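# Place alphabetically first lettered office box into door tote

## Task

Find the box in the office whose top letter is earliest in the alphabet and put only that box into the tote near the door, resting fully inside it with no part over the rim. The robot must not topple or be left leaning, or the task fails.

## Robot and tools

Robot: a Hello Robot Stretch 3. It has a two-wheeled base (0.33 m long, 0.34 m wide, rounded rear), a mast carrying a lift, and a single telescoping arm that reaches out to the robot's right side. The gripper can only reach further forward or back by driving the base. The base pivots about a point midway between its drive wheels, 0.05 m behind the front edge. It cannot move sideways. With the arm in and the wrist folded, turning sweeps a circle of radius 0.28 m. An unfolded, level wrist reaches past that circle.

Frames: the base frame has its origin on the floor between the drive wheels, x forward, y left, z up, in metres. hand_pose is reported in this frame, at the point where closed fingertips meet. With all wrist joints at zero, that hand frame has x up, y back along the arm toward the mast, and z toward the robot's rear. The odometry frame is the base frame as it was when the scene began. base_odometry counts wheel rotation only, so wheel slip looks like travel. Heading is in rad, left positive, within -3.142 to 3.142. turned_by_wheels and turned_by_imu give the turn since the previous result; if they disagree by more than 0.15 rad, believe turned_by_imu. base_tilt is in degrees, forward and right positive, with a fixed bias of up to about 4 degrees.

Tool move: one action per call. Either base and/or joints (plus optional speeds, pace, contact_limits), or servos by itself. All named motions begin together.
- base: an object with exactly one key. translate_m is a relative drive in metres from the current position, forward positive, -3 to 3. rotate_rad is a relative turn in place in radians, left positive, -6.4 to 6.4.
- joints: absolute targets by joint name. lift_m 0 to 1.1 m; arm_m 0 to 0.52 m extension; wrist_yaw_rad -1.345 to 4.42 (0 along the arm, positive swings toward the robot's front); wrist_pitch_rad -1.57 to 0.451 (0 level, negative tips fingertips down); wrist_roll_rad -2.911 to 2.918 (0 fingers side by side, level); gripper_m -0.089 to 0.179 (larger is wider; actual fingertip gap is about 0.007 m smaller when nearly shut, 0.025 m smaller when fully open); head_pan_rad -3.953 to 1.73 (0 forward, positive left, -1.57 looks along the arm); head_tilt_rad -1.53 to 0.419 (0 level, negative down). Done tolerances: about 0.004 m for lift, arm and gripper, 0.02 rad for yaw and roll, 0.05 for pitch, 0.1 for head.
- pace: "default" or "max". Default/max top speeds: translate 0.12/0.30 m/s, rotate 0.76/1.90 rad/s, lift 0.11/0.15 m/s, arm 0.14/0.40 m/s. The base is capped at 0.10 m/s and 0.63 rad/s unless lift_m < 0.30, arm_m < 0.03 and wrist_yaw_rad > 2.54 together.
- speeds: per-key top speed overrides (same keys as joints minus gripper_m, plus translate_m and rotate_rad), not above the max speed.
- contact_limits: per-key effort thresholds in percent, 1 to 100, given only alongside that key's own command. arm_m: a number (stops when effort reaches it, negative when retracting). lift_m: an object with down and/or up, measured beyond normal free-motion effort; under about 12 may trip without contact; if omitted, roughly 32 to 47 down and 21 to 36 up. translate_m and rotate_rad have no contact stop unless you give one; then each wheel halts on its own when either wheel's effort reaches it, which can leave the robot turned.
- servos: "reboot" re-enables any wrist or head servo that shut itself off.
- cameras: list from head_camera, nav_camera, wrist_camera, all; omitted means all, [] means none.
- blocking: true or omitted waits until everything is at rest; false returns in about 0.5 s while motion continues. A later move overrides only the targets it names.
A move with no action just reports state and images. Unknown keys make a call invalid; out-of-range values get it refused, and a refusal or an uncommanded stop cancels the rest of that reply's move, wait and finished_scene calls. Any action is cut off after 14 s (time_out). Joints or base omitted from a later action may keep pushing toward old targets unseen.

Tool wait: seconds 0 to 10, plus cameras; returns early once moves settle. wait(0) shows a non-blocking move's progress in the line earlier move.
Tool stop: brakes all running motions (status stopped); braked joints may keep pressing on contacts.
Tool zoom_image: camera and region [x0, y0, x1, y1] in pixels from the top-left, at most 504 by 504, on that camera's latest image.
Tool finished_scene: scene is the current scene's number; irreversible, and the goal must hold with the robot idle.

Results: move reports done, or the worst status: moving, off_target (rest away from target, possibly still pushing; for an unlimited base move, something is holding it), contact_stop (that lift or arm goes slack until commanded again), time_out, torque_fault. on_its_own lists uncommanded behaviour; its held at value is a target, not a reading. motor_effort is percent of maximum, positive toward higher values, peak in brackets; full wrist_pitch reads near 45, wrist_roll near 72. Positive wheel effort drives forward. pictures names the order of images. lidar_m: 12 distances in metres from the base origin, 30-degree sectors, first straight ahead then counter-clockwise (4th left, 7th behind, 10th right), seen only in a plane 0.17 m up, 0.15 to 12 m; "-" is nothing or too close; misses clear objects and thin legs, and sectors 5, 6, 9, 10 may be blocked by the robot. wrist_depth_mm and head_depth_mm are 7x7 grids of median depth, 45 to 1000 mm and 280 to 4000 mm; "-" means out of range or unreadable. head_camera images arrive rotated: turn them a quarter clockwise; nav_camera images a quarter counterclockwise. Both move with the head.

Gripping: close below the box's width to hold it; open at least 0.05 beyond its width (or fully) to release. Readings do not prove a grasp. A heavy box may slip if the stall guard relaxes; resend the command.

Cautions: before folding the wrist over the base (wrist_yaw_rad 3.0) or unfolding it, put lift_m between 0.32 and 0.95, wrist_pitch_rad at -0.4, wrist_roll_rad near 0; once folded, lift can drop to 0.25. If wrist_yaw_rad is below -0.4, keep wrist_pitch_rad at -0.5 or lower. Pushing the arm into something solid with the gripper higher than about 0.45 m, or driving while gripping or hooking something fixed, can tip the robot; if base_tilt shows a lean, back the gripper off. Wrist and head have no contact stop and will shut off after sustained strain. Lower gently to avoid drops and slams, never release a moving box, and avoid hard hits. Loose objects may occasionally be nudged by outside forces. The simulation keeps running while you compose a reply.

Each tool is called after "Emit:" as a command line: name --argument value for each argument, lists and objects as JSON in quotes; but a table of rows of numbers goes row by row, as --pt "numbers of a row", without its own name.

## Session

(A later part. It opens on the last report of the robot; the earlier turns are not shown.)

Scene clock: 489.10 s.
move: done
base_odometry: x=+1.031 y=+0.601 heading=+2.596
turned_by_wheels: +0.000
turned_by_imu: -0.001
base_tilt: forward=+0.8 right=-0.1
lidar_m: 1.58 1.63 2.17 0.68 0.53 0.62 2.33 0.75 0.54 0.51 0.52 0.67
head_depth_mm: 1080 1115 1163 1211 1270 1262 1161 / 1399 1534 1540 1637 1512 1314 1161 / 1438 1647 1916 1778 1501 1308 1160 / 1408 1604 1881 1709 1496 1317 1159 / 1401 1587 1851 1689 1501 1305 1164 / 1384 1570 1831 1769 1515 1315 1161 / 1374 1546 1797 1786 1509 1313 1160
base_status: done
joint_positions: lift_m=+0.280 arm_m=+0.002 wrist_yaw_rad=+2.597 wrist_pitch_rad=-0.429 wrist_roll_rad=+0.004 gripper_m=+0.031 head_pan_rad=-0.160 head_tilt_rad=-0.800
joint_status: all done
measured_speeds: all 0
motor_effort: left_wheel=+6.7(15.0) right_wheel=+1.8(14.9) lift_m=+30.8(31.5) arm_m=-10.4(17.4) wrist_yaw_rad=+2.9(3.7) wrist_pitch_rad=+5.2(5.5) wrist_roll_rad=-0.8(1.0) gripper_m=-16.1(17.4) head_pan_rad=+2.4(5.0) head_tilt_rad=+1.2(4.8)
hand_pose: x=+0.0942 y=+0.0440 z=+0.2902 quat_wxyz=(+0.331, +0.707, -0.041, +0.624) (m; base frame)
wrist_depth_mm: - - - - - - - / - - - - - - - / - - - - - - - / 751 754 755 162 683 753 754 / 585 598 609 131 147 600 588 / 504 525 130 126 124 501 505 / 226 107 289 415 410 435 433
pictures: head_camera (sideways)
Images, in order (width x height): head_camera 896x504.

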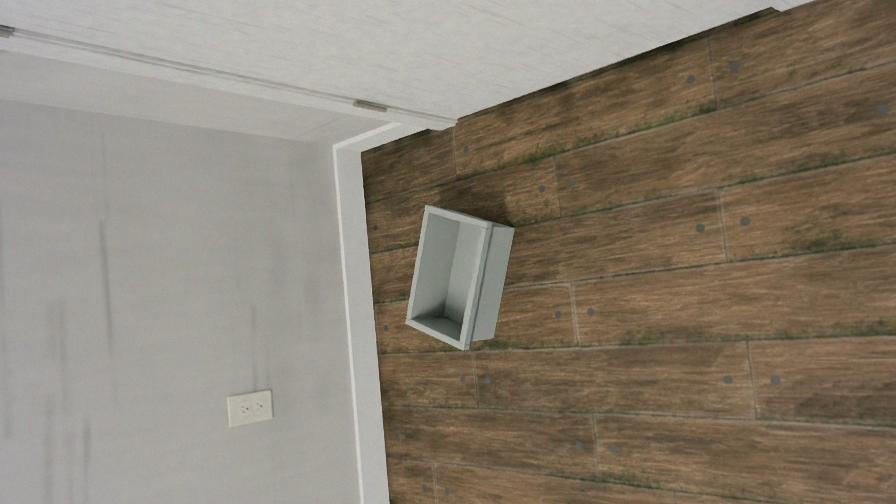

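Emit:
move --base '{"rotate_rad": 0.389}' --pace "max" --cameras '[]'

Emit:
move --base '{"translate_m": 1.25}' --joints '{"head_pan_rad": -1.57, "head_tilt_rad": -1.0}' --pace "max" --cameras '[]'

Emit:
move --base '{"rotate_rad": -0.389}' --joints '{"lift_m": 0.5}' --pace "max" --cameras '["head_camera"]'

Scene clock: 546.13 s.
move: done
base_odometry: x=+1.031 y=+0.601 heading=+2.984
turned_by_wheels: +0.389
turned_by_imu: +0.388
base_tilt: forward=+1.0 right=-0.3
lidar_m: 1.59 1.94 2.63 0.48 0.55 2.80 0.90 0.57 0.51 0.51 0.60 1.17
head_depth_mm: 1354 1528 1757 1763 1496 1309 1163 / 1372 1574 1807 1699 1498 1304 1163 / 1424 1628 1873 1778 1502 1311 1159 / 1458 1654 1948 1773 1495 1304 1167 / 1501 1691 1982 1770 1500 1313 1160 / 1531 1769 2007 1783 1510 1323 1162 / 1577 1814 2028 1767 1512 1314 1169
base_status: done
joint_positions: lift_m=+0.280 arm_m=+0.002 wrist_yaw_rad=+2.597 wrist_pitch_rad=-0.429 wrist_roll_rad=+0.004 gripper_m=+0.031 head_pan_rad=-0.160 head_tilt_rad=-0.800
joint_status: not commanded
measured_speeds: all 0
motor_effort: left_wheel=-8.0(15.8) right_wheel=+9.8(16.1) lift_m=+30.3(30.5) arm_m=-7.9(8.0) wrist_yaw_rad=+2.9(3.5) wrist_pitch_rad=+5.4(5.5) wrist_roll_rad=-0.8(0.9) gripper_m=-15.6(16.5) head_pan_rad=+2.3(4.0) head_tilt_rad=+0.1(1.7)
hand_pose: x=+0.0942 y=+0.0440 z=+0.2902 quat_wxyz=(+0.331, +0.707, -0.041, +0.624) (m; base frame)
wrist_depth_mm: 395 - - - - - - / 425 445 - - - - - / 457 478 - - - - - / 487 517 743 162 678 744 739 / - 587 619 131 148 607 585 / 505 523 130 127 124 506 505 / 227 107 291 414 416 434 429
pictures: none
No camera images: "cameras" was empty.

Scene clock: 551.67 s.
move: done
base_odometry: x=-0.204 y=+0.796 heading=+2.985
turned_by_wheels: +0.000
turned_by_imu: -0.001
base_tilt: forward=+1.1 right=-0.5
lidar_m: 0.42 0.51 0.98 2.29 1.46 1.32 1.65 1.01 0.90 0.73 0.46 0.42
head_depth_mm: 867 982 1161 1423 1315 1225 1119 / 906 1047 1256 1454 1317 1206 697 / 941 1109 1345 1497 1316 1207 941 / 953 1112 1347 1481 1343 1214 781 / 799 905 1057 1253 1332 1227 1119 / 669 745 843 972 1145 1214 1123 / 579 634 702 788 894 1043 1106
base_status: done
joint_positions: lift_m=+0.280 arm_m=+0.002 wrist_yaw_rad=+2.597 wrist_pitch_rad=-0.429 wrist_roll_rad=+0.004 gripper_m=+0.031 head_pan_rad=-1.570 head_tilt_rad=-1.000
joint_status: all done
measured_speeds: all 0
motor_effort: left_wheel=+5.8(11.9) right_wheel=+2.0(20.9) lift_m=+29.2(30.3) arm_m=-12.5(12.7) wrist_yaw_rad=+2.9(3.4) wrist_pitch_rad=+5.1(5.6) wrist_roll_rad=-0.6(0.9) gripper_m=-16.3(17.3) head_pan_rad=+2.7(4.9) head_tilt_rad=-6.2(7.3)
hand_pose: x=+0.0942 y=+0.0440 z=+0.2902 quat_wxyz=(+0.331, +0.707, -0.041, +0.624) (m; base frame)
wrist_depth_mm: - - - - - - 352 / - - - - - - 351 / - - - - 862 - 348 / 757 741 745 163 171 - 358 / 605 603 609 132 146 497 362 / 505 522 130 126 124 490 365 / 226 107 292 412 412 439 -
pictures: none
No camera images: "cameras" was empty.

Scene clock: 553.93 s.
move: done
base_odometry: x=-0.204 y=+0.796 heading=+2.596
turned_by_wheels: -0.389
turned_by_imu: -0.387
base_tilt: forward=+0.9 right=-0.3
lidar_m: 0.41 0.43 0.57 1.41 1.94 1.38 1.32 1.38 0.96 0.90 0.61 0.44
head_depth_mm: 870 1027 1259 1489 1343 1221 1104 / 876 1028 1259 1462 1353 533 487 / 872 1028 1258 1483 1318 545 981 / 870 1030 1260 1486 1330 600 591 / 900 1070 1317 1482 1348 1226 1126 / 901 1070 1310 1471 1352 1222 1126 / 906 1066 1207 1237 1245 1195 1104
base_status: done
joint_positions: lift_m=+0.500 arm_m=+0.002 wrist_yaw_rad=+2.597 wrist_pitch_rad=-0.429 wrist_roll_rad=+0.004 gripper_m=+0.031 head_pan_rad=-1.570 head_tilt_rad=-1.000
joint_status: all done
measured_speeds: all 0
motor_effort: left_wheel=+10.3(17.2) right_wheel=-8.5(14.0) lift_m=+29.5(33.9) arm_m=-17.2(17.2) wrist_yaw_rad=+2.6(3.4) wrist_pitch_rad=+5.0(5.5) wrist_roll_rad=-0.9(0.9) gripper_m=-16.4(17.7) head_pan_rad=+3.0(4.2) head_tilt_rad=-4.4(6.2)
hand_pose: x=+0.0942 y=+0.0440 z=+0.5103 quat_wxyz=(+0.331, +0.707, -0.041, +0.624) (m; base frame)
wrist_depth_mm: - - - - - 354 292 / - - - - - 364 304 / - - - - - 370 313 / - - - 162 162 379 325 / 897 908 923 131 136 - 338 / 774 800 130 126 124 - 356 / 216 108 634 629 616 110 362
pictures: head_camera (sideways)
Images, in order (width x height): head_camera 896x504.

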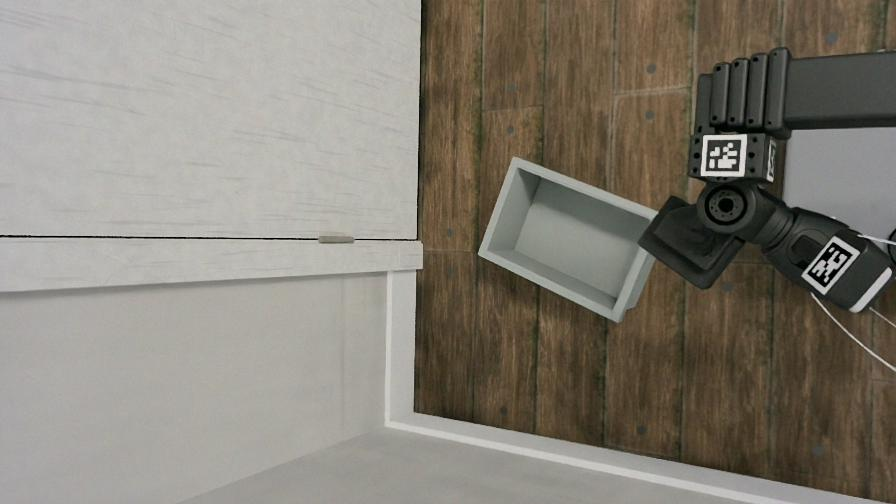

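Emit:
move --base '{"translate_m": 0.02}' --joints '{"wrist_yaw_rad": 0.0}' --cameras '[]'

Emit:
move --joints '{"arm_m": 0.234, "wrist_pitch_rad": -0.75, "lift_m": 0.3}' --cameras '["head_camera", "wrist_camera"]'

Scene clock: 579.33 s.
move: done
base_odometry: x=-0.221 y=+0.807 heading=+2.596
turned_by_wheels: +0.000
turned_by_imu: +0.001
base_tilt: forward=+0.8 right=-0.3
lidar_m: 0.40 0.41 0.54 1.35 1.97 1.40 1.34 1.38 0.96 0.90 0.59 0.41
head_depth_mm: 874 1025 1266 1471 1353 1216 1104 / 875 1031 1262 1470 1342 532 487 / 872 1037 1267 1486 810 543 959 / 870 1031 1274 1481 1288 1192 979 / 897 1067 1316 1479 1346 1218 1125 / 901 1065 1312 1472 1353 1224 1126 / 908 1046 1163 1168 1185 1166 1110
base_status: done
joint_positions: lift_m=+0.500 arm_m=+0.002 wrist_yaw_rad=+0.003 wrist_pitch_rad=-0.429 wrist_roll_rad=+0.004 gripper_m=+0.031 head_pan_rad=-1.570 head_tilt_rad=-1.000
joint_status: all done
measured_speeds: all 0
motor_effort: left_wheel=+11.0(13.4) right_wheel=+1.0(5.3) lift_m=+22.2(22.8) arm_m=-18.9(20.7) wrist_yaw_rad=-2.0(5.8) wrist_pitch_rad=+5.1(5.4) wrist_roll_rad=-0.8(0.9) gripper_m=-15.9(17.1) head_pan_rad=+2.4(4.2) head_tilt_rad=-4.6(5.5)
hand_pose: x=-0.0208 y=-0.3698 z=+0.5103 quat_wxyz=(+0.690, +0.151, -0.692, -0.150) (m; base frame)
wrist_depth_mm: - - 589 593 - - - / - - 639 635 - - - / - - - 689 - - - / - - - 163 162 - 784 / - 830 - 131 136 888 864 / - 660 130 126 124 773 768 / - 108 634 139 630 671 656
pictures: none
No camera images: "cameras" was empty.

Scene clock: 582.27 s.
move: done
base_odometry: x=-0.221 y=+0.807 heading=+2.596
turned_by_wheels: +0.000
turned_by_imu: +0.000
base_tilt: forward=+1.0 right=-0.2
lidar_m: 0.40 0.41 0.54 1.35 1.97 1.40 1.34 1.38 0.96 0.90 0.58 0.41
head_depth_mm: 870 1032 1263 1470 1347 1220 1112 / 870 1030 1263 1487 1321 1168 681 / 875 1037 1265 1473 841 1208 965 / 869 1028 1265 1478 1305 1212 994 / 901 1073 1299 1484 1360 1214 1122 / 901 1067 1310 1497 1344 1230 1121 / 907 1045 1157 1172 1191 1165 1108
base_status: not commanded
joint_positions: lift_m=+0.300 arm_m=+0.234 wrist_yaw_rad=+0.003 wrist_pitch_rad=-0.768 wrist_roll_rad=+0.004 gripper_m=+0.031 head_pan_rad=-1.570 head_tilt_rad=-1.000
joint_status: all done
measured_speeds: all 0
motor_effort: left_wheel=+11.4(11.5) right_wheel=+0.7(1.5) lift_m=+22.0(24.3) arm_m=+19.9(23.7) wrist_yaw_rad=-1.9(2.7) wrist_pitch_rad=+3.0(8.0) wrist_roll_rad=-0.6(1.0) gripper_m=-16.1(17.2) head_pan_rad=+1.7(3.6) head_tilt_rad=-3.3(4.7)
hand_pose: x=-0.0211 y=-0.5465 z=+0.2434 quat_wxyz=(+0.655, +0.266, -0.656, -0.265) (m; base frame)
wrist_depth_mm: - - - 447 - - - / - 515 515 516 - - - / 534 553 546 557 546 550 569 / 502 501 495 162 475 497 489 / 447 444 447 131 147 443 448 / 401 399 130 126 123 398 397 / 361 107 275 138 255 364 362
pictures: head_camera (sideways), wrist_camera
Images, in order (width x height): head_camera 896x504, wrist_camera 644x364.

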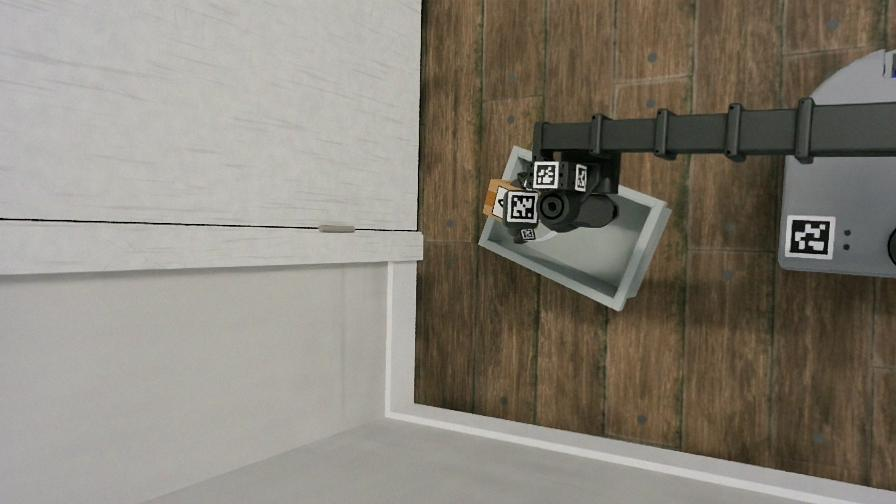

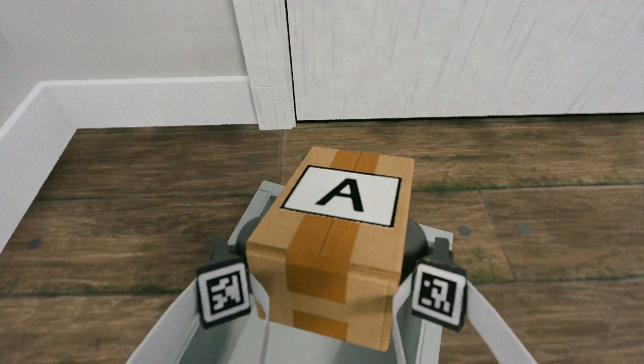

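Emit:
move --joints '{"lift_m": 0.15}' --cameras '[]'

Emit:
move --joints '{"lift_m": 0.09}' --speeds '{"lift_m": 0.04}' --contact_limits '{"lift_m": {"down": 15}}' --cameras '["head_camera", "wrist_camera"]'

Scene clock: 601.37 s.
move: done
base_odometry: x=-0.221 y=+0.807 heading=+2.596
turned_by_wheels: +0.000
turned_by_imu: +0.001
base_tilt: forward=+1.0 right=+0.1
lidar_m: 0.40 0.41 0.54 1.34 1.97 1.40 1.33 1.37 0.96 0.90 0.58 0.41
head_depth_mm: 868 1031 1260 1482 1340 1216 1113 / 868 1031 1258 1472 1346 1205 967 / 866 1028 1267 1474 1068 1168 953 / 869 1031 1272 1474 1309 1208 991 / 895 1060 1305 1492 1345 1220 1120 / 902 1061 1312 1483 1355 1229 1117 / 903 1045 1160 1169 1190 1174 1106
base_status: not commanded
joint_positions: lift_m=+0.150 arm_m=+0.234 wrist_yaw_rad=+0.003 wrist_pitch_rad=-0.768 wrist_roll_rad=+0.004 gripper_m=+0.031 head_pan_rad=-1.570 head_tilt_rad=-1.000
joint_status: all done
measured_speeds: all 0
motor_effort: left_wheel=+11.0(11.4) right_wheel=+0.7(1.4) lift_m=+21.4(24.4) arm_m=+4.2(11.1) wrist_yaw_rad=-2.1(2.5) wrist_pitch_rad=+3.3(3.6) wrist_roll_rad=-0.7(0.9) gripper_m=-15.7(17.0) head_pan_rad=+0.9(3.5) head_tilt_rad=-2.0(4.1)
hand_pose: x=-0.0211 y=-0.5465 z=+0.0933 quat_wxyz=(+0.655, +0.266, -0.656, -0.265) (m; base frame)
wrist_depth_mm: 435 444 445 440 443 448 452 / 414 416 230 441 428 409 411 / 355 358 226 - - 207 355 / 314 180 241 163 162 179 310 / 152 174 220 131 141 178 277 / 140 173 130 126 123 132 251 / 145 108 - 138 165 122 226
pictures: none
No camera images: "cameras" was empty.

Scene clock: 603.37 s.
move: done
base_odometry: x=-0.221 y=+0.807 heading=+2.596
turned_by_wheels: +0.000
turned_by_imu: +0.000
base_tilt: forward=+0.9 right=-0.3
lidar_m: 0.40 0.41 0.54 1.35 1.97 1.40 1.34 1.38 0.96 0.90 0.58 0.42
head_depth_mm: 866 1019 1256 1486 1348 1225 1113 / 866 1032 1266 1475 1341 1215 966 / 873 1030 1270 1467 1286 1170 952 / 870 1036 1267 1486 1317 1207 994 / 900 1063 1298 1482 1352 1229 1112 / 904 1063 1309 1479 1343 1223 1116 / 902 1043 1162 1172 1183 1167 1108
base_status: not commanded
joint_positions: lift_m=+0.090 arm_m=+0.234 wrist_yaw_rad=+0.003 wrist_pitch_rad=-0.760 wrist_roll_rad=+0.004 gripper_m=+0.031 head_pan_rad=-1.570 head_tilt_rad=-1.000
joint_status: all done
measured_speeds: all 0
motor_effort: left_wheel=+11.2(11.4) right_wheel=+0.9(1.3) lift_m=+20.4(23.4) arm_m=-1.9(4.3) wrist_yaw_rad=-2.1(2.4) wrist_pitch_rad=+1.9(3.6) wrist_roll_rad=-0.8(1.1) gripper_m=-15.7(17.1) head_pan_rad=+1.5(3.1) head_tilt_rad=-1.7(3.4)
contact_limits: lift_m down 15 (down: maximum 72; up: maximum 65)
hand_pose: x=-0.0211 y=-0.5481 z=+0.0347 quat_wxyz=(+0.656, +0.263, -0.657, -0.262) (m; base frame)
wrist_depth_mm: 390 151 186 - - - 382 / 123 146 203 - - 150 298 / 121 155 220 - - 157 107 / 128 157 218 161 161 145 88 / 135 169 155 131 135 138 - / 143 174 131 126 123 121 83 / 145 108 169 166 167 103 78
pictures: head_camera (sideways), wrist_camera
Images, in order (width x height): head_camera 896x504, wrist_camera 644x364.

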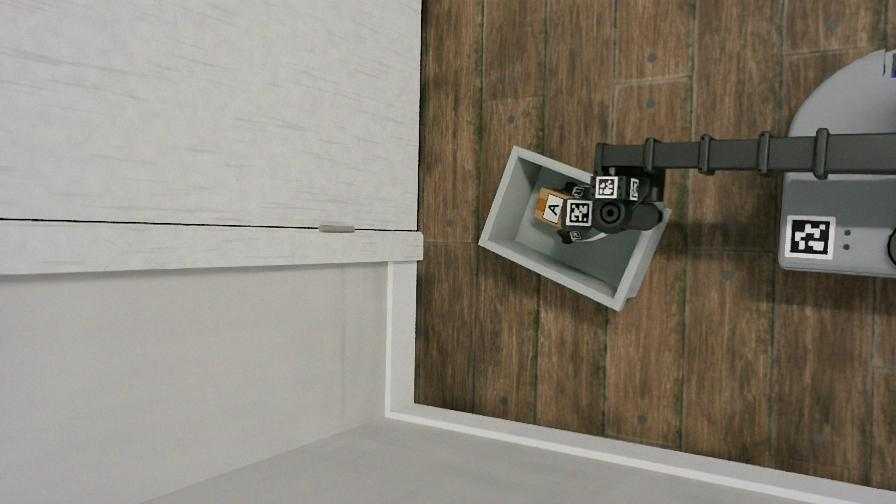

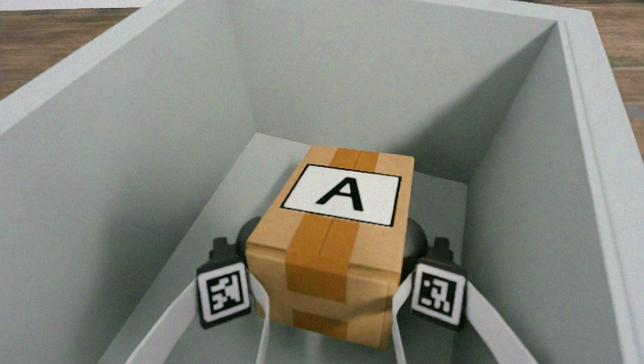

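Emit:
move --joints '{"lift_m": 0.075}' --speeds '{"lift_m": 0.03}' --contact_limits '{"lift_m": {"down": 14}}' --cameras '["wrist_camera"]'

Scene clock: 610.43 s.
move: done
base_odometry: x=-0.221 y=+0.807 heading=+2.596
turned_by_wheels: +0.000
turned_by_imu: +0.001
base_tilt: forward=+1.1 right=-0.1
lidar_m: 0.40 0.41 0.54 1.35 1.97 1.40 1.34 1.38 0.96 0.90 0.59 0.42
head_depth_mm: 867 1025 1252 1468 1340 1220 1122 / 872 1028 1266 1477 1340 1217 984 / 880 1042 1267 1479 1302 1059 955 / 869 1037 1271 1474 1319 1203 984 / 900 1064 1311 1479 1345 1225 1121 / 896 1065 1309 1485 1361 1223 1125 / 903 1046 1159 1165 1190 1168 1109
base_status: not commanded
joint_positions: lift_m=+0.075 arm_m=+0.234 wrist_yaw_rad=+0.003 wrist_pitch_rad=-0.749 wrist_roll_rad=+0.004 gripper_m=+0.031 head_pan_rad=-1.570 head_tilt_rad=-1.000
joint_status: all done
measured_speeds: all 0
motor_effort: left_wheel=+11.2(11.3) right_wheel=+0.6(1.3) lift_m=+15.5(21.6) arm_m=-13.9(13.9) wrist_yaw_rad=-1.6(2.6) wrist_pitch_rad=-0.3(1.5) wrist_roll_rad=-0.6(0.9) gripper_m=-15.4(16.9) head_pan_rad=+1.4(2.4) head_tilt_rad=-0.3(2.3)
contact_limits: lift_m down 14 (down: maximum 72; up: maximum 65)
hand_pose: x=-0.0211 y=-0.5503 z=+0.0216 quat_wxyz=(+0.657, +0.259, -0.659, -0.259) (m; base frame)
wrist_depth_mm: 125 140 186 - - - 125 / 117 147 204 - - 151 100 / 120 157 219 174 - 151 90 / 127 157 211 150 149 146 - / 132 166 189 129 134 137 - / 138 170 130 127 124 121 86 / 144 155 161 157 157 101 79
pictures: wrist_camera
Images, in order (width x height): wrist_camera 644x364.

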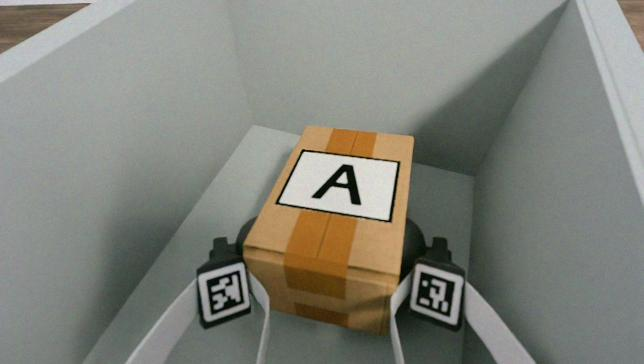

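Emit:
move --joints '{"lift_m": 0.069}' --speeds '{"lift_m": 0.03}' --contact_limits '{"lift_m": {"down": 14}}' --cameras '[]'

Emit:
move --joints '{"gripper_m": 0.115}' --cameras '["wrist_camera"]'

Scene clock: 614.80 s.
move: done
base_odometry: x=-0.221 y=+0.807 heading=+2.596
turned_by_wheels: +0.000
turned_by_imu: +0.001
base_tilt: forward=+1.1 right=-0.1
lidar_m: 0.40 0.41 0.54 1.34 1.97 1.39 1.34 1.38 0.96 0.90 0.59 0.42
head_depth_mm: 869 1030 1256 1481 1342 1220 1113 / 870 1033 1254 1480 1346 1222 976 / 870 1037 1275 1484 1302 1068 957 / 871 1028 1269 1486 1306 1196 990 / 898 1059 1299 1484 1344 1223 1120 / 899 1068 1316 1475 1351 1216 1121 / 903 1046 1162 1180 1195 1166 1103
base_status: not commanded
joint_positions: lift_m=+0.069 arm_m=+0.234 wrist_yaw_rad=+0.001 wrist_pitch_rad=-0.737 wrist_roll_rad=+0.006 gripper_m=+0.031 head_pan_rad=-1.570 head_tilt_rad=-1.000
joint_status: all done
measured_speeds: all 0
motor_effort: left_wheel=+10.6(11.2) right_wheel=+0.7(0.9) lift_m=+11.7(16.0) arm_m=-21.0(22.1) wrist_yaw_rad=-0.3(1.9) wrist_pitch_rad=-2.5(2.9) wrist_roll_rad=-1.2(1.4) gripper_m=-15.9(16.5) head_pan_rad=+1.0(1.4) head_tilt_rad=-1.2(1.5)
contact_limits: lift_m down 14 (down: maximum 72; up: maximum 65)
hand_pose: x=-0.0213 y=-0.5526 z=+0.0177 quat_wxyz=(+0.658, +0.254, -0.661, -0.255) (m; base frame)
wrist_depth_mm: - 136 180 - - - 117 / 114 147 197 - - - 102 / - 154 213 170 - 156 98 / 125 157 204 148 147 148 103 / 130 165 186 128 134 151 98 / 134 166 130 127 124 127 87 / 143 151 154 154 154 102 78
pictures: none
No camera images: "cameras" was empty.

Scene clock: 616.17 s.
move: done
base_odometry: x=-0.221 y=+0.807 heading=+2.596
turned_by_wheels: +0.000
turned_by_imu: +0.000
base_tilt: forward=+1.0 right=-0.1
lidar_m: 0.39 0.41 0.54 1.34 1.97 1.40 1.34 1.38 0.96 0.90 0.59 0.41
head_depth_mm: 870 1032 1257 1473 1347 1227 1111 / 870 1023 1259 1475 1351 1217 979 / 869 1034 1265 1477 1283 1056 951 / 874 1034 1276 1479 1323 1213 989 / 898 1064 1311 1476 1347 1226 1117 / 899 1067 1317 1493 1356 1227 1121 / 906 1046 1155 1167 1193 1172 1104
base_status: not commanded
joint_positions: lift_m=+0.069 arm_m=+0.234 wrist_yaw_rad=+0.002 wrist_pitch_rad=-0.746 wrist_roll_rad=+0.006 gripper_m=+0.115 head_pan_rad=-1.570 head_tilt_rad=-1.000
joint_status: all done
measured_speeds: all 0
motor_effort: left_wheel=+10.7(10.9) right_wheel=+0.1(1.0) lift_m=+29.8(29.8) arm_m=-18.4(21.2) wrist_yaw_rad=-0.7(3.8) wrist_pitch_rad=-0.9(2.8) wrist_roll_rad=-1.3(1.4) gripper_m=+3.1(87.1) head_pan_rad=+0.6(2.3) head_tilt_rad=+0.4(1.4)
contact_limits: lift_m down 14 (down: maximum 72; up: maximum 65)
hand_pose: x=-0.0213 y=-0.5508 z=+0.0161 quat_wxyz=(+0.657, +0.258, -0.660, -0.258) (m; base frame)
wrist_depth_mm: 111 133 171 - - - 114 / 112 136 195 - - - 119 / 113 150 207 167 - 163 116 / - 154 202 150 150 158 100 / 127 153 186 133 139 146 100 / 132 126 164 126 122 120 94 / - 124 155 152 152 119 82
pictures: wrist_camera
Images, in order (width x height): wrist_camera 644x364.

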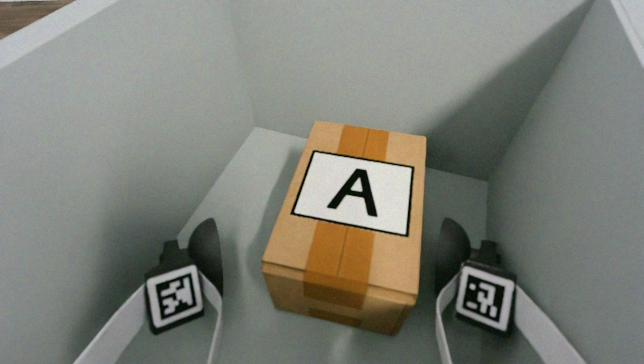

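Emit:
move --joints '{"lift_m": 0.4}' --cameras '["wrist_camera"]'

Emit:
move --joints '{"arm_m": 0.0}' --cameras '["head_camera"]'

Scene clock: 623.23 s.
move: done
base_odometry: x=-0.221 y=+0.807 heading=+2.596
turned_by_wheels: +0.000
turned_by_imu: +0.001
base_tilt: forward=+0.8 right=-0.1
lidar_m: 0.40 0.41 0.54 1.35 1.97 1.40 1.34 1.38 0.96 0.90 0.58 0.41
head_depth_mm: 870 1019 1254 1492 1340 1221 1115 / 870 1030 1263 1476 719 637 576 / 872 1031 1262 1489 787 1222 981 / 873 1033 1262 1483 1308 1224 991 / 897 1062 1302 1471 1350 1229 1118 / 902 1071 1312 1475 1355 1223 1125 / 902 1047 1160 1172 1184 1167 1109
base_status: not commanded
joint_positions: lift_m=+0.400 arm_m=+0.234 wrist_yaw_rad=+0.002 wrist_pitch_rad=-0.760 wrist_roll_rad=+0.005 gripper_m=+0.115 head_pan_rad=-1.570 head_tilt_rad=-1.000
joint_status: all done
measured_speeds: all 0
motor_effort: left_wheel=+10.7(10.9) right_wheel=+0.2(0.6) lift_m=+29.8(32.8) arm_m=-5.1(12.9) wrist_yaw_rad=-1.1(1.7) wrist_pitch_rad=+1.6(2.0) wrist_roll_rad=-0.9(1.3) gripper_m=-0.1(2.6) head_pan_rad=+1.2(1.8) head_tilt_rad=-0.1(1.9)
hand_pose: x=-0.0212 y=-0.5480 z=+0.3447 quat_wxyz=(+0.656, +0.263, -0.658, -0.263) (m; base frame)
wrist_depth_mm: - - - 438 - - - / - - - 491 - - - / - - - - - - - / 514 616 625 621 624 613 622 / 531 561 556 553 580 545 548 / 504 124 388 - 390 124 494 / 459 124 416 410 447 440 455
pictures: wrist_camera
Images, in order (width x height): wrist_camera 644x364.

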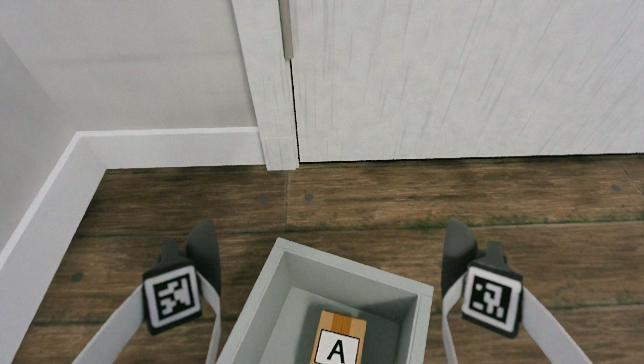

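Scene clock: 626.17 s.
move: done
base_odometry: x=-0.221 y=+0.807 heading=+2.596
turned_by_wheels: +0.000
turned_by_imu: +0.000
base_tilt: forward=+1.1 right=-0.2
lidar_m: 0.39 0.41 0.54 1.35 1.97 1.40 1.34 1.38 0.96 0.90 0.58 0.41
head_depth_mm: 868 1029 1251 1473 1348 1225 1114 / 871 1032 1266 1480 1343 1226 576 / 878 1031 1267 1478 1314 732 947 / 867 1034 1272 1476 1330 1170 969 / 897 1059 1302 1477 1349 1223 1120 / 902 1062 1318 1480 1352 1233 1118 / 905 1049 1162 1165 1191 1171 1104
base_status: not commanded
joint_positions: lift_m=+0.400 arm_m=+0.002 wrist_yaw_rad=+0.002 wrist_pitch_rad=-0.761 wrist_roll_rad=+0.005 gripper_m=+0.115 head_pan_rad=-1.570 head_tilt_rad=-1.000
joint_status: all done
joint sent to its limit — arm_m, lower limit.
measured_speeds: all 0
motor_effort: left_wheel=+10.6(10.8) right_wheel=+0.2(0.6) lift_m=+27.2(30.0) arm_m=-19.7(23.0) wrist_yaw_rad=-1.2(1.6) wrist_pitch_rad=+2.1(2.1) wrist_roll_rad=-0.6(1.1) gripper_m=+0.5(1.4) head_pan_rad=-1.0(1.8) head_tilt_rad=-0.3(1.5)
hand_pose: x=-0.0212 y=-0.3157 z=+0.3446 quat_wxyz=(+0.655, +0.263, -0.657, -0.263) (m; base frame)
wrist_depth_mm: - - 661 672 - - - / - 708 - 791 - 784 769 / - 730 725 725 718 709 718 / 507 626 638 565 631 616 616 / 488 557 536 520 565 547 557 / 503 124 146 - 494 124 494 / - 125 461 453 459 440 453
pictures: head_camera (sideways)
Images, in order (width x height): head_camera 896x504.

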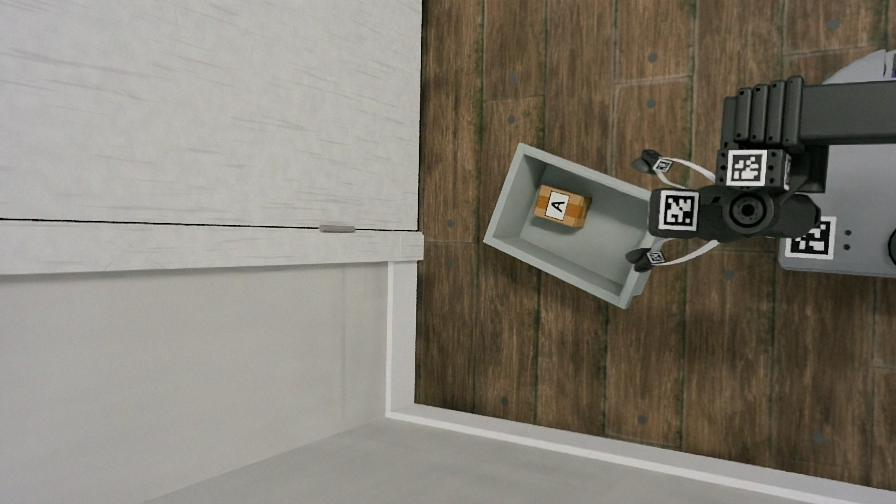

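Emit:
move --base '{"rotate_rad": -1.571}' --joints '{"head_pan_rad": 0.0, "head_tilt_rad": -1.0}' --cameras '["head_camera"]'

Scene clock: 649.07 s.
move: done
base_odometry: x=-0.221 y=+0.807 heading=+1.026
turned_by_wheels: -1.570
turned_by_imu: -1.564
base_tilt: forward=+0.9 right=-0.1
lidar_m: 0.90 0.57 0.41 0.40 0.41 0.55 1.43 1.94 1.39 1.34 1.36 0.96
head_depth_mm: 855 1015 1238 1471 1346 1212 1119 / 862 1019 1245 1490 1347 1224 1125 / 865 1027 1255 1457 1298 1218 1109 / 869 1028 1274 1482 1332 1206 1113 / 893 1055 1303 1488 1352 1222 1118 / 896 1070 1305 1478 1353 1228 1116 / 901 1042 1137 1158 1187 1173 1104
base_status: done
joint_positions: lift_m=+0.400 arm_m=+0.002 wrist_yaw_rad=+0.002 wrist_pitch_rad=-0.761 wrist_roll_rad=+0.005 gripper_m=+0.115 head_pan_rad=+0.004 head_tilt_rad=-1.000
joint_status: all done
measured_speeds: all 0
motor_effort: left_wheel=+10.7(15.6) right_wheel=-11.3(13.4) lift_m=+21.8(25.0) arm_m=-20.0(20.6) wrist_yaw_rad=-1.2(1.7) wrist_pitch_rad=+1.5(2.3) wrist_roll_rad=-0.8(1.0) gripper_m=+0.2(2.1) head_pan_rad=-3.5(4.8) head_tilt_rad=+0.1(3.7)
hand_pose: x=-0.0212 y=-0.3157 z=+0.3446 quat_wxyz=(+0.656, +0.263, -0.657, -0.263) (m; base frame)
wrist_depth_mm: - - - - - - - / 849 860 831 836 817 818 830 / 716 727 725 708 714 703 710 / 632 622 626 625 624 616 624 / 561 562 560 555 568 558 562 / 498 124 491 497 490 124 495 / 471 124 453 459 455 443 451
pictures: head_camera (sideways)
Images, in order (width x height): head_camera 896x504.

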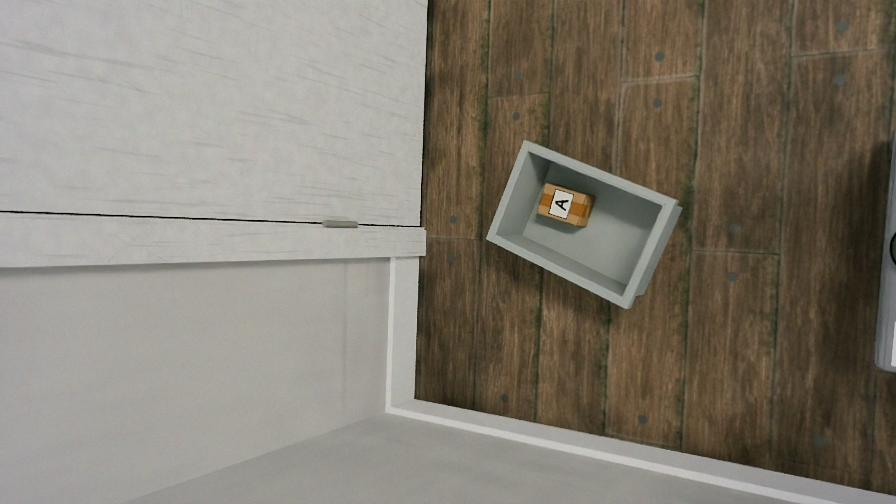

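Emit:
move --joints '{"head_pan_rad": -2.95, "head_tilt_rad": -0.2}' --cameras '["head_camera", "nav_camera"]'

Scene clock: 660.50 s.
move: done
base_odometry: x=-0.221 y=+0.807 heading=+1.026
turned_by_wheels: +0.000
turned_by_imu: +0.001
base_tilt: forward=+0.9 right=-0.2
lidar_m: 0.90 0.58 0.41 0.40 0.41 0.55 1.43 1.94 1.39 1.34 1.35 0.95
head_depth_mm: 2487 2551 2626 2514 2595 2172 1802 / 2546 2621 2667 2724 2826 2360 1807 / 2590 2641 2749 2799 2905 2375 1776 / 2621 2661 2756 2841 3018 2345 1774 / 2642 2719 2838 2889 2828 2318 1767 / 2667 2794 2902 3028 3072 2317 1754 / 2737 2756 2772 2664 2778 2322 1749
base_status: not commanded
joint_positions: lift_m=+0.400 arm_m=+0.002 wrist_yaw_rad=+0.002 wrist_pitch_rad=-0.761 wrist_roll_rad=+0.005 gripper_m=+0.115 head_pan_rad=-3.005 head_tilt_rad=-0.190
joint_status: all done
measured_speeds: all 0
motor_effort: left_wheel=+10.6(10.8) right_wheel=-11.1(11.5) lift_m=+20.4(21.0) arm_m=-19.2(19.8) wrist_yaw_rad=-1.0(1.7) wrist_pitch_rad=+1.6(2.0) wrist_roll_rad=-0.5(0.9) gripper_m=-0.7(1.1) head_pan_rad=+2.9(5.0) head_tilt_rad=+2.1(6.9)
hand_pose: x=-0.0212 y=-0.3157 z=+0.3446 quat_wxyz=(+0.656, +0.263, -0.657, -0.263) (m; base frame)
wrist_depth_mm: - - - - - - - / 836 828 852 827 821 834 826 / 732 719 707 722 709 705 696 / 626 631 623 633 622 626 621 / 561 563 560 559 564 549 552 / 509 124 495 497 495 124 499 / 463 124 459 454 456 438 454
pictures: head_camera (sideways), nav_camera (sideways)
Images, in order (width x height): head_camera 896x504, nav_camera 672x504.

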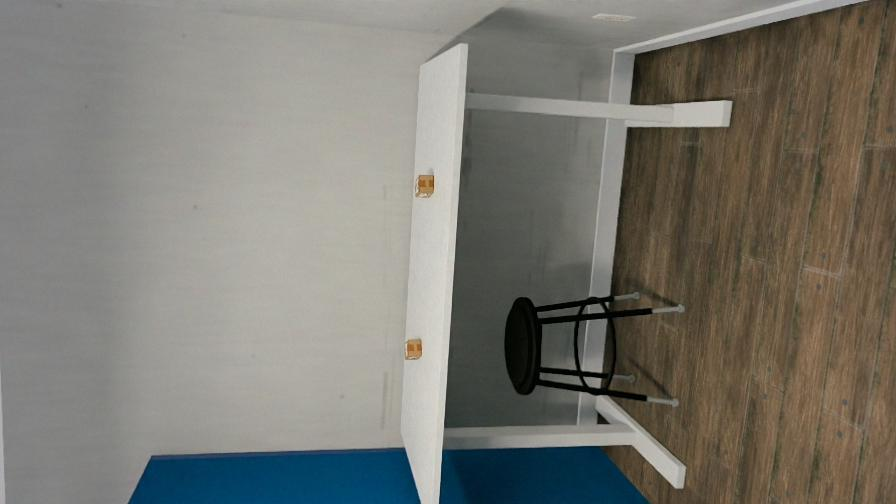

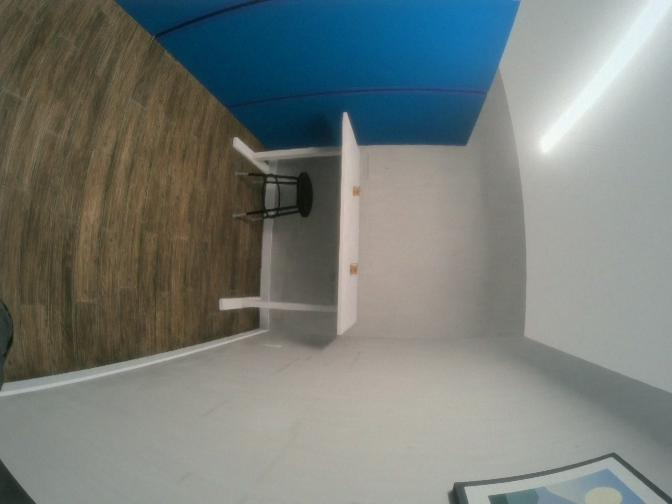

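Emit:
zoom_image --camera "head_camera" --region '[405, 165, 445, 205]'

Emit:
zoom_image --camera "head_camera" --region '[395, 330, 435, 370]'

Scaled by 12.600 from the camera's 896x504 image, which has a finer 1280x720 frame.

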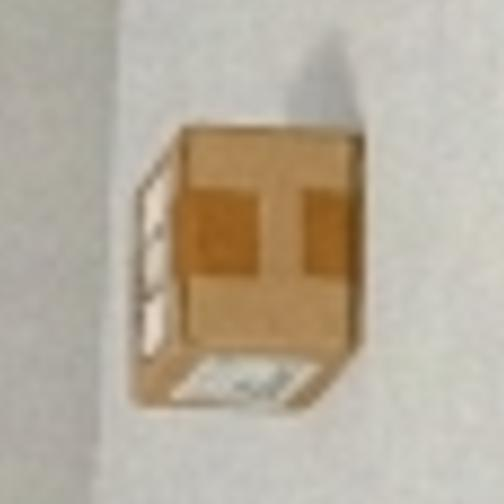

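Scaled by 12.600 from the camera's 896x504 image, which has a finer 1280x720 frame.

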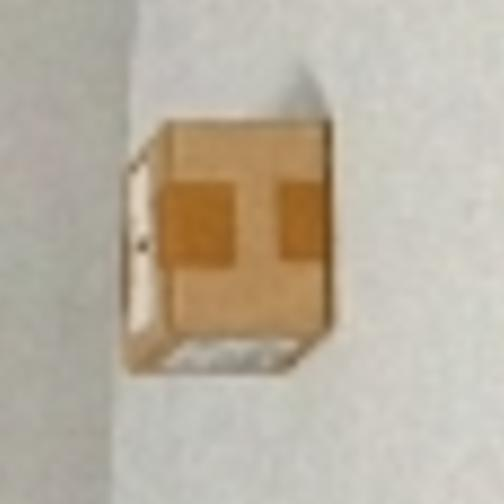

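Emit:
move --base '{"translate_m": -0.4}' --joints '{"head_pan_rad": -2.95, "head_tilt_rad": -0.3}' --cameras '["head_camera"]'

Scene clock: 671.20 s.
move: done
base_odometry: x=-0.428 y=+0.465 heading=+1.026
turned_by_wheels: +0.000
turned_by_imu: +0.002
base_tilt: forward=+0.9 right=-0.1
lidar_m: 1.30 0.56 0.40 0.39 0.40 0.54 1.40 1.92 1.40 1.34 1.38 1.37
head_depth_mm: 2064 2156 2225 2372 2482 2000 1592 / 2115 2224 2313 2430 2539 1977 1586 / 2151 2252 2355 2528 2585 1995 1586 / 2202 2319 2457 2582 2717 1975 1579 / 2250 2345 2456 2607 2580 1982 1576 / 2287 2408 2526 2655 2597 1962 1557 / 2313 2415 2414 2391 2475 1952 1562
base_status: done
joint_positions: lift_m=+0.400 arm_m=+0.002 wrist_yaw_rad=+0.002 wrist_pitch_rad=-0.761 wrist_roll_rad=+0.005 gripper_m=+0.115 head_pan_rad=-2.950 head_tilt_rad=-0.301
joint_status: all done
measured_speeds: all 0
motor_effort: left_wheel=-1.7(12.0) right_wheel=-7.4(14.9) lift_m=+21.5(21.6) arm_m=-17.7(18.8) wrist_yaw_rad=-1.3(1.9) wrist_pitch_rad=+1.6(2.2) wrist_roll_rad=-0.8(1.0) gripper_m=+0.4(1.5) head_pan_rad=+2.4(5.6) head_tilt_rad=+1.0(2.3)
hand_pose: x=-0.0212 y=-0.3157 z=+0.3446 quat_wxyz=(+0.656, +0.263, -0.657, -0.263) (m; base frame)
wrist_depth_mm: - - - - - - - / 838 833 826 847 832 839 825 / 727 710 703 715 699 722 710 / 635 621 629 619 617 627 618 / 556 562 557 555 559 549 553 / 500 124 495 501 491 124 500 / 471 124 453 458 456 438 448
pictures: head_camera (sideways)
Images, in order (width x height): head_camera 896x504.

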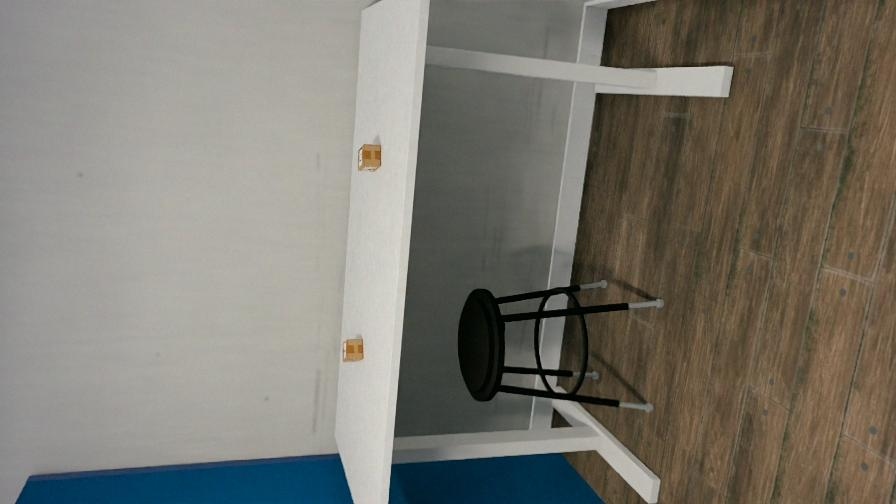

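Emit:
zoom_image --camera "head_camera" --region '[349, 137, 389, 177]'

Emit:
zoom_image --camera "head_camera" --region '[333, 330, 373, 370]'

Scaled by 12.600 from the camera's 896x504 image, which has a finer 1280x720 frame.

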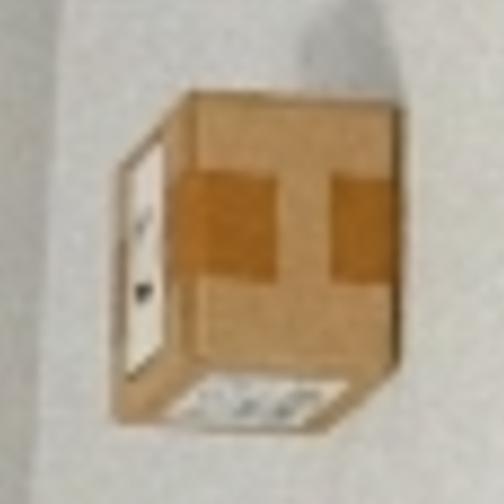

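Scaled by 12.600 from the camera's 896x504 image, which has a finer 1280x720 frame.

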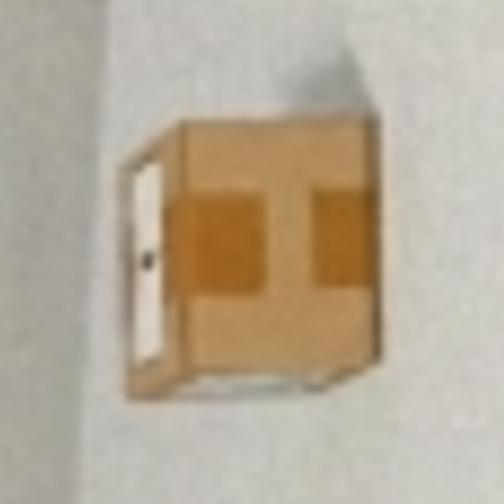

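Emit:
finished_scene --scene 1

The scene is finished: the task was done.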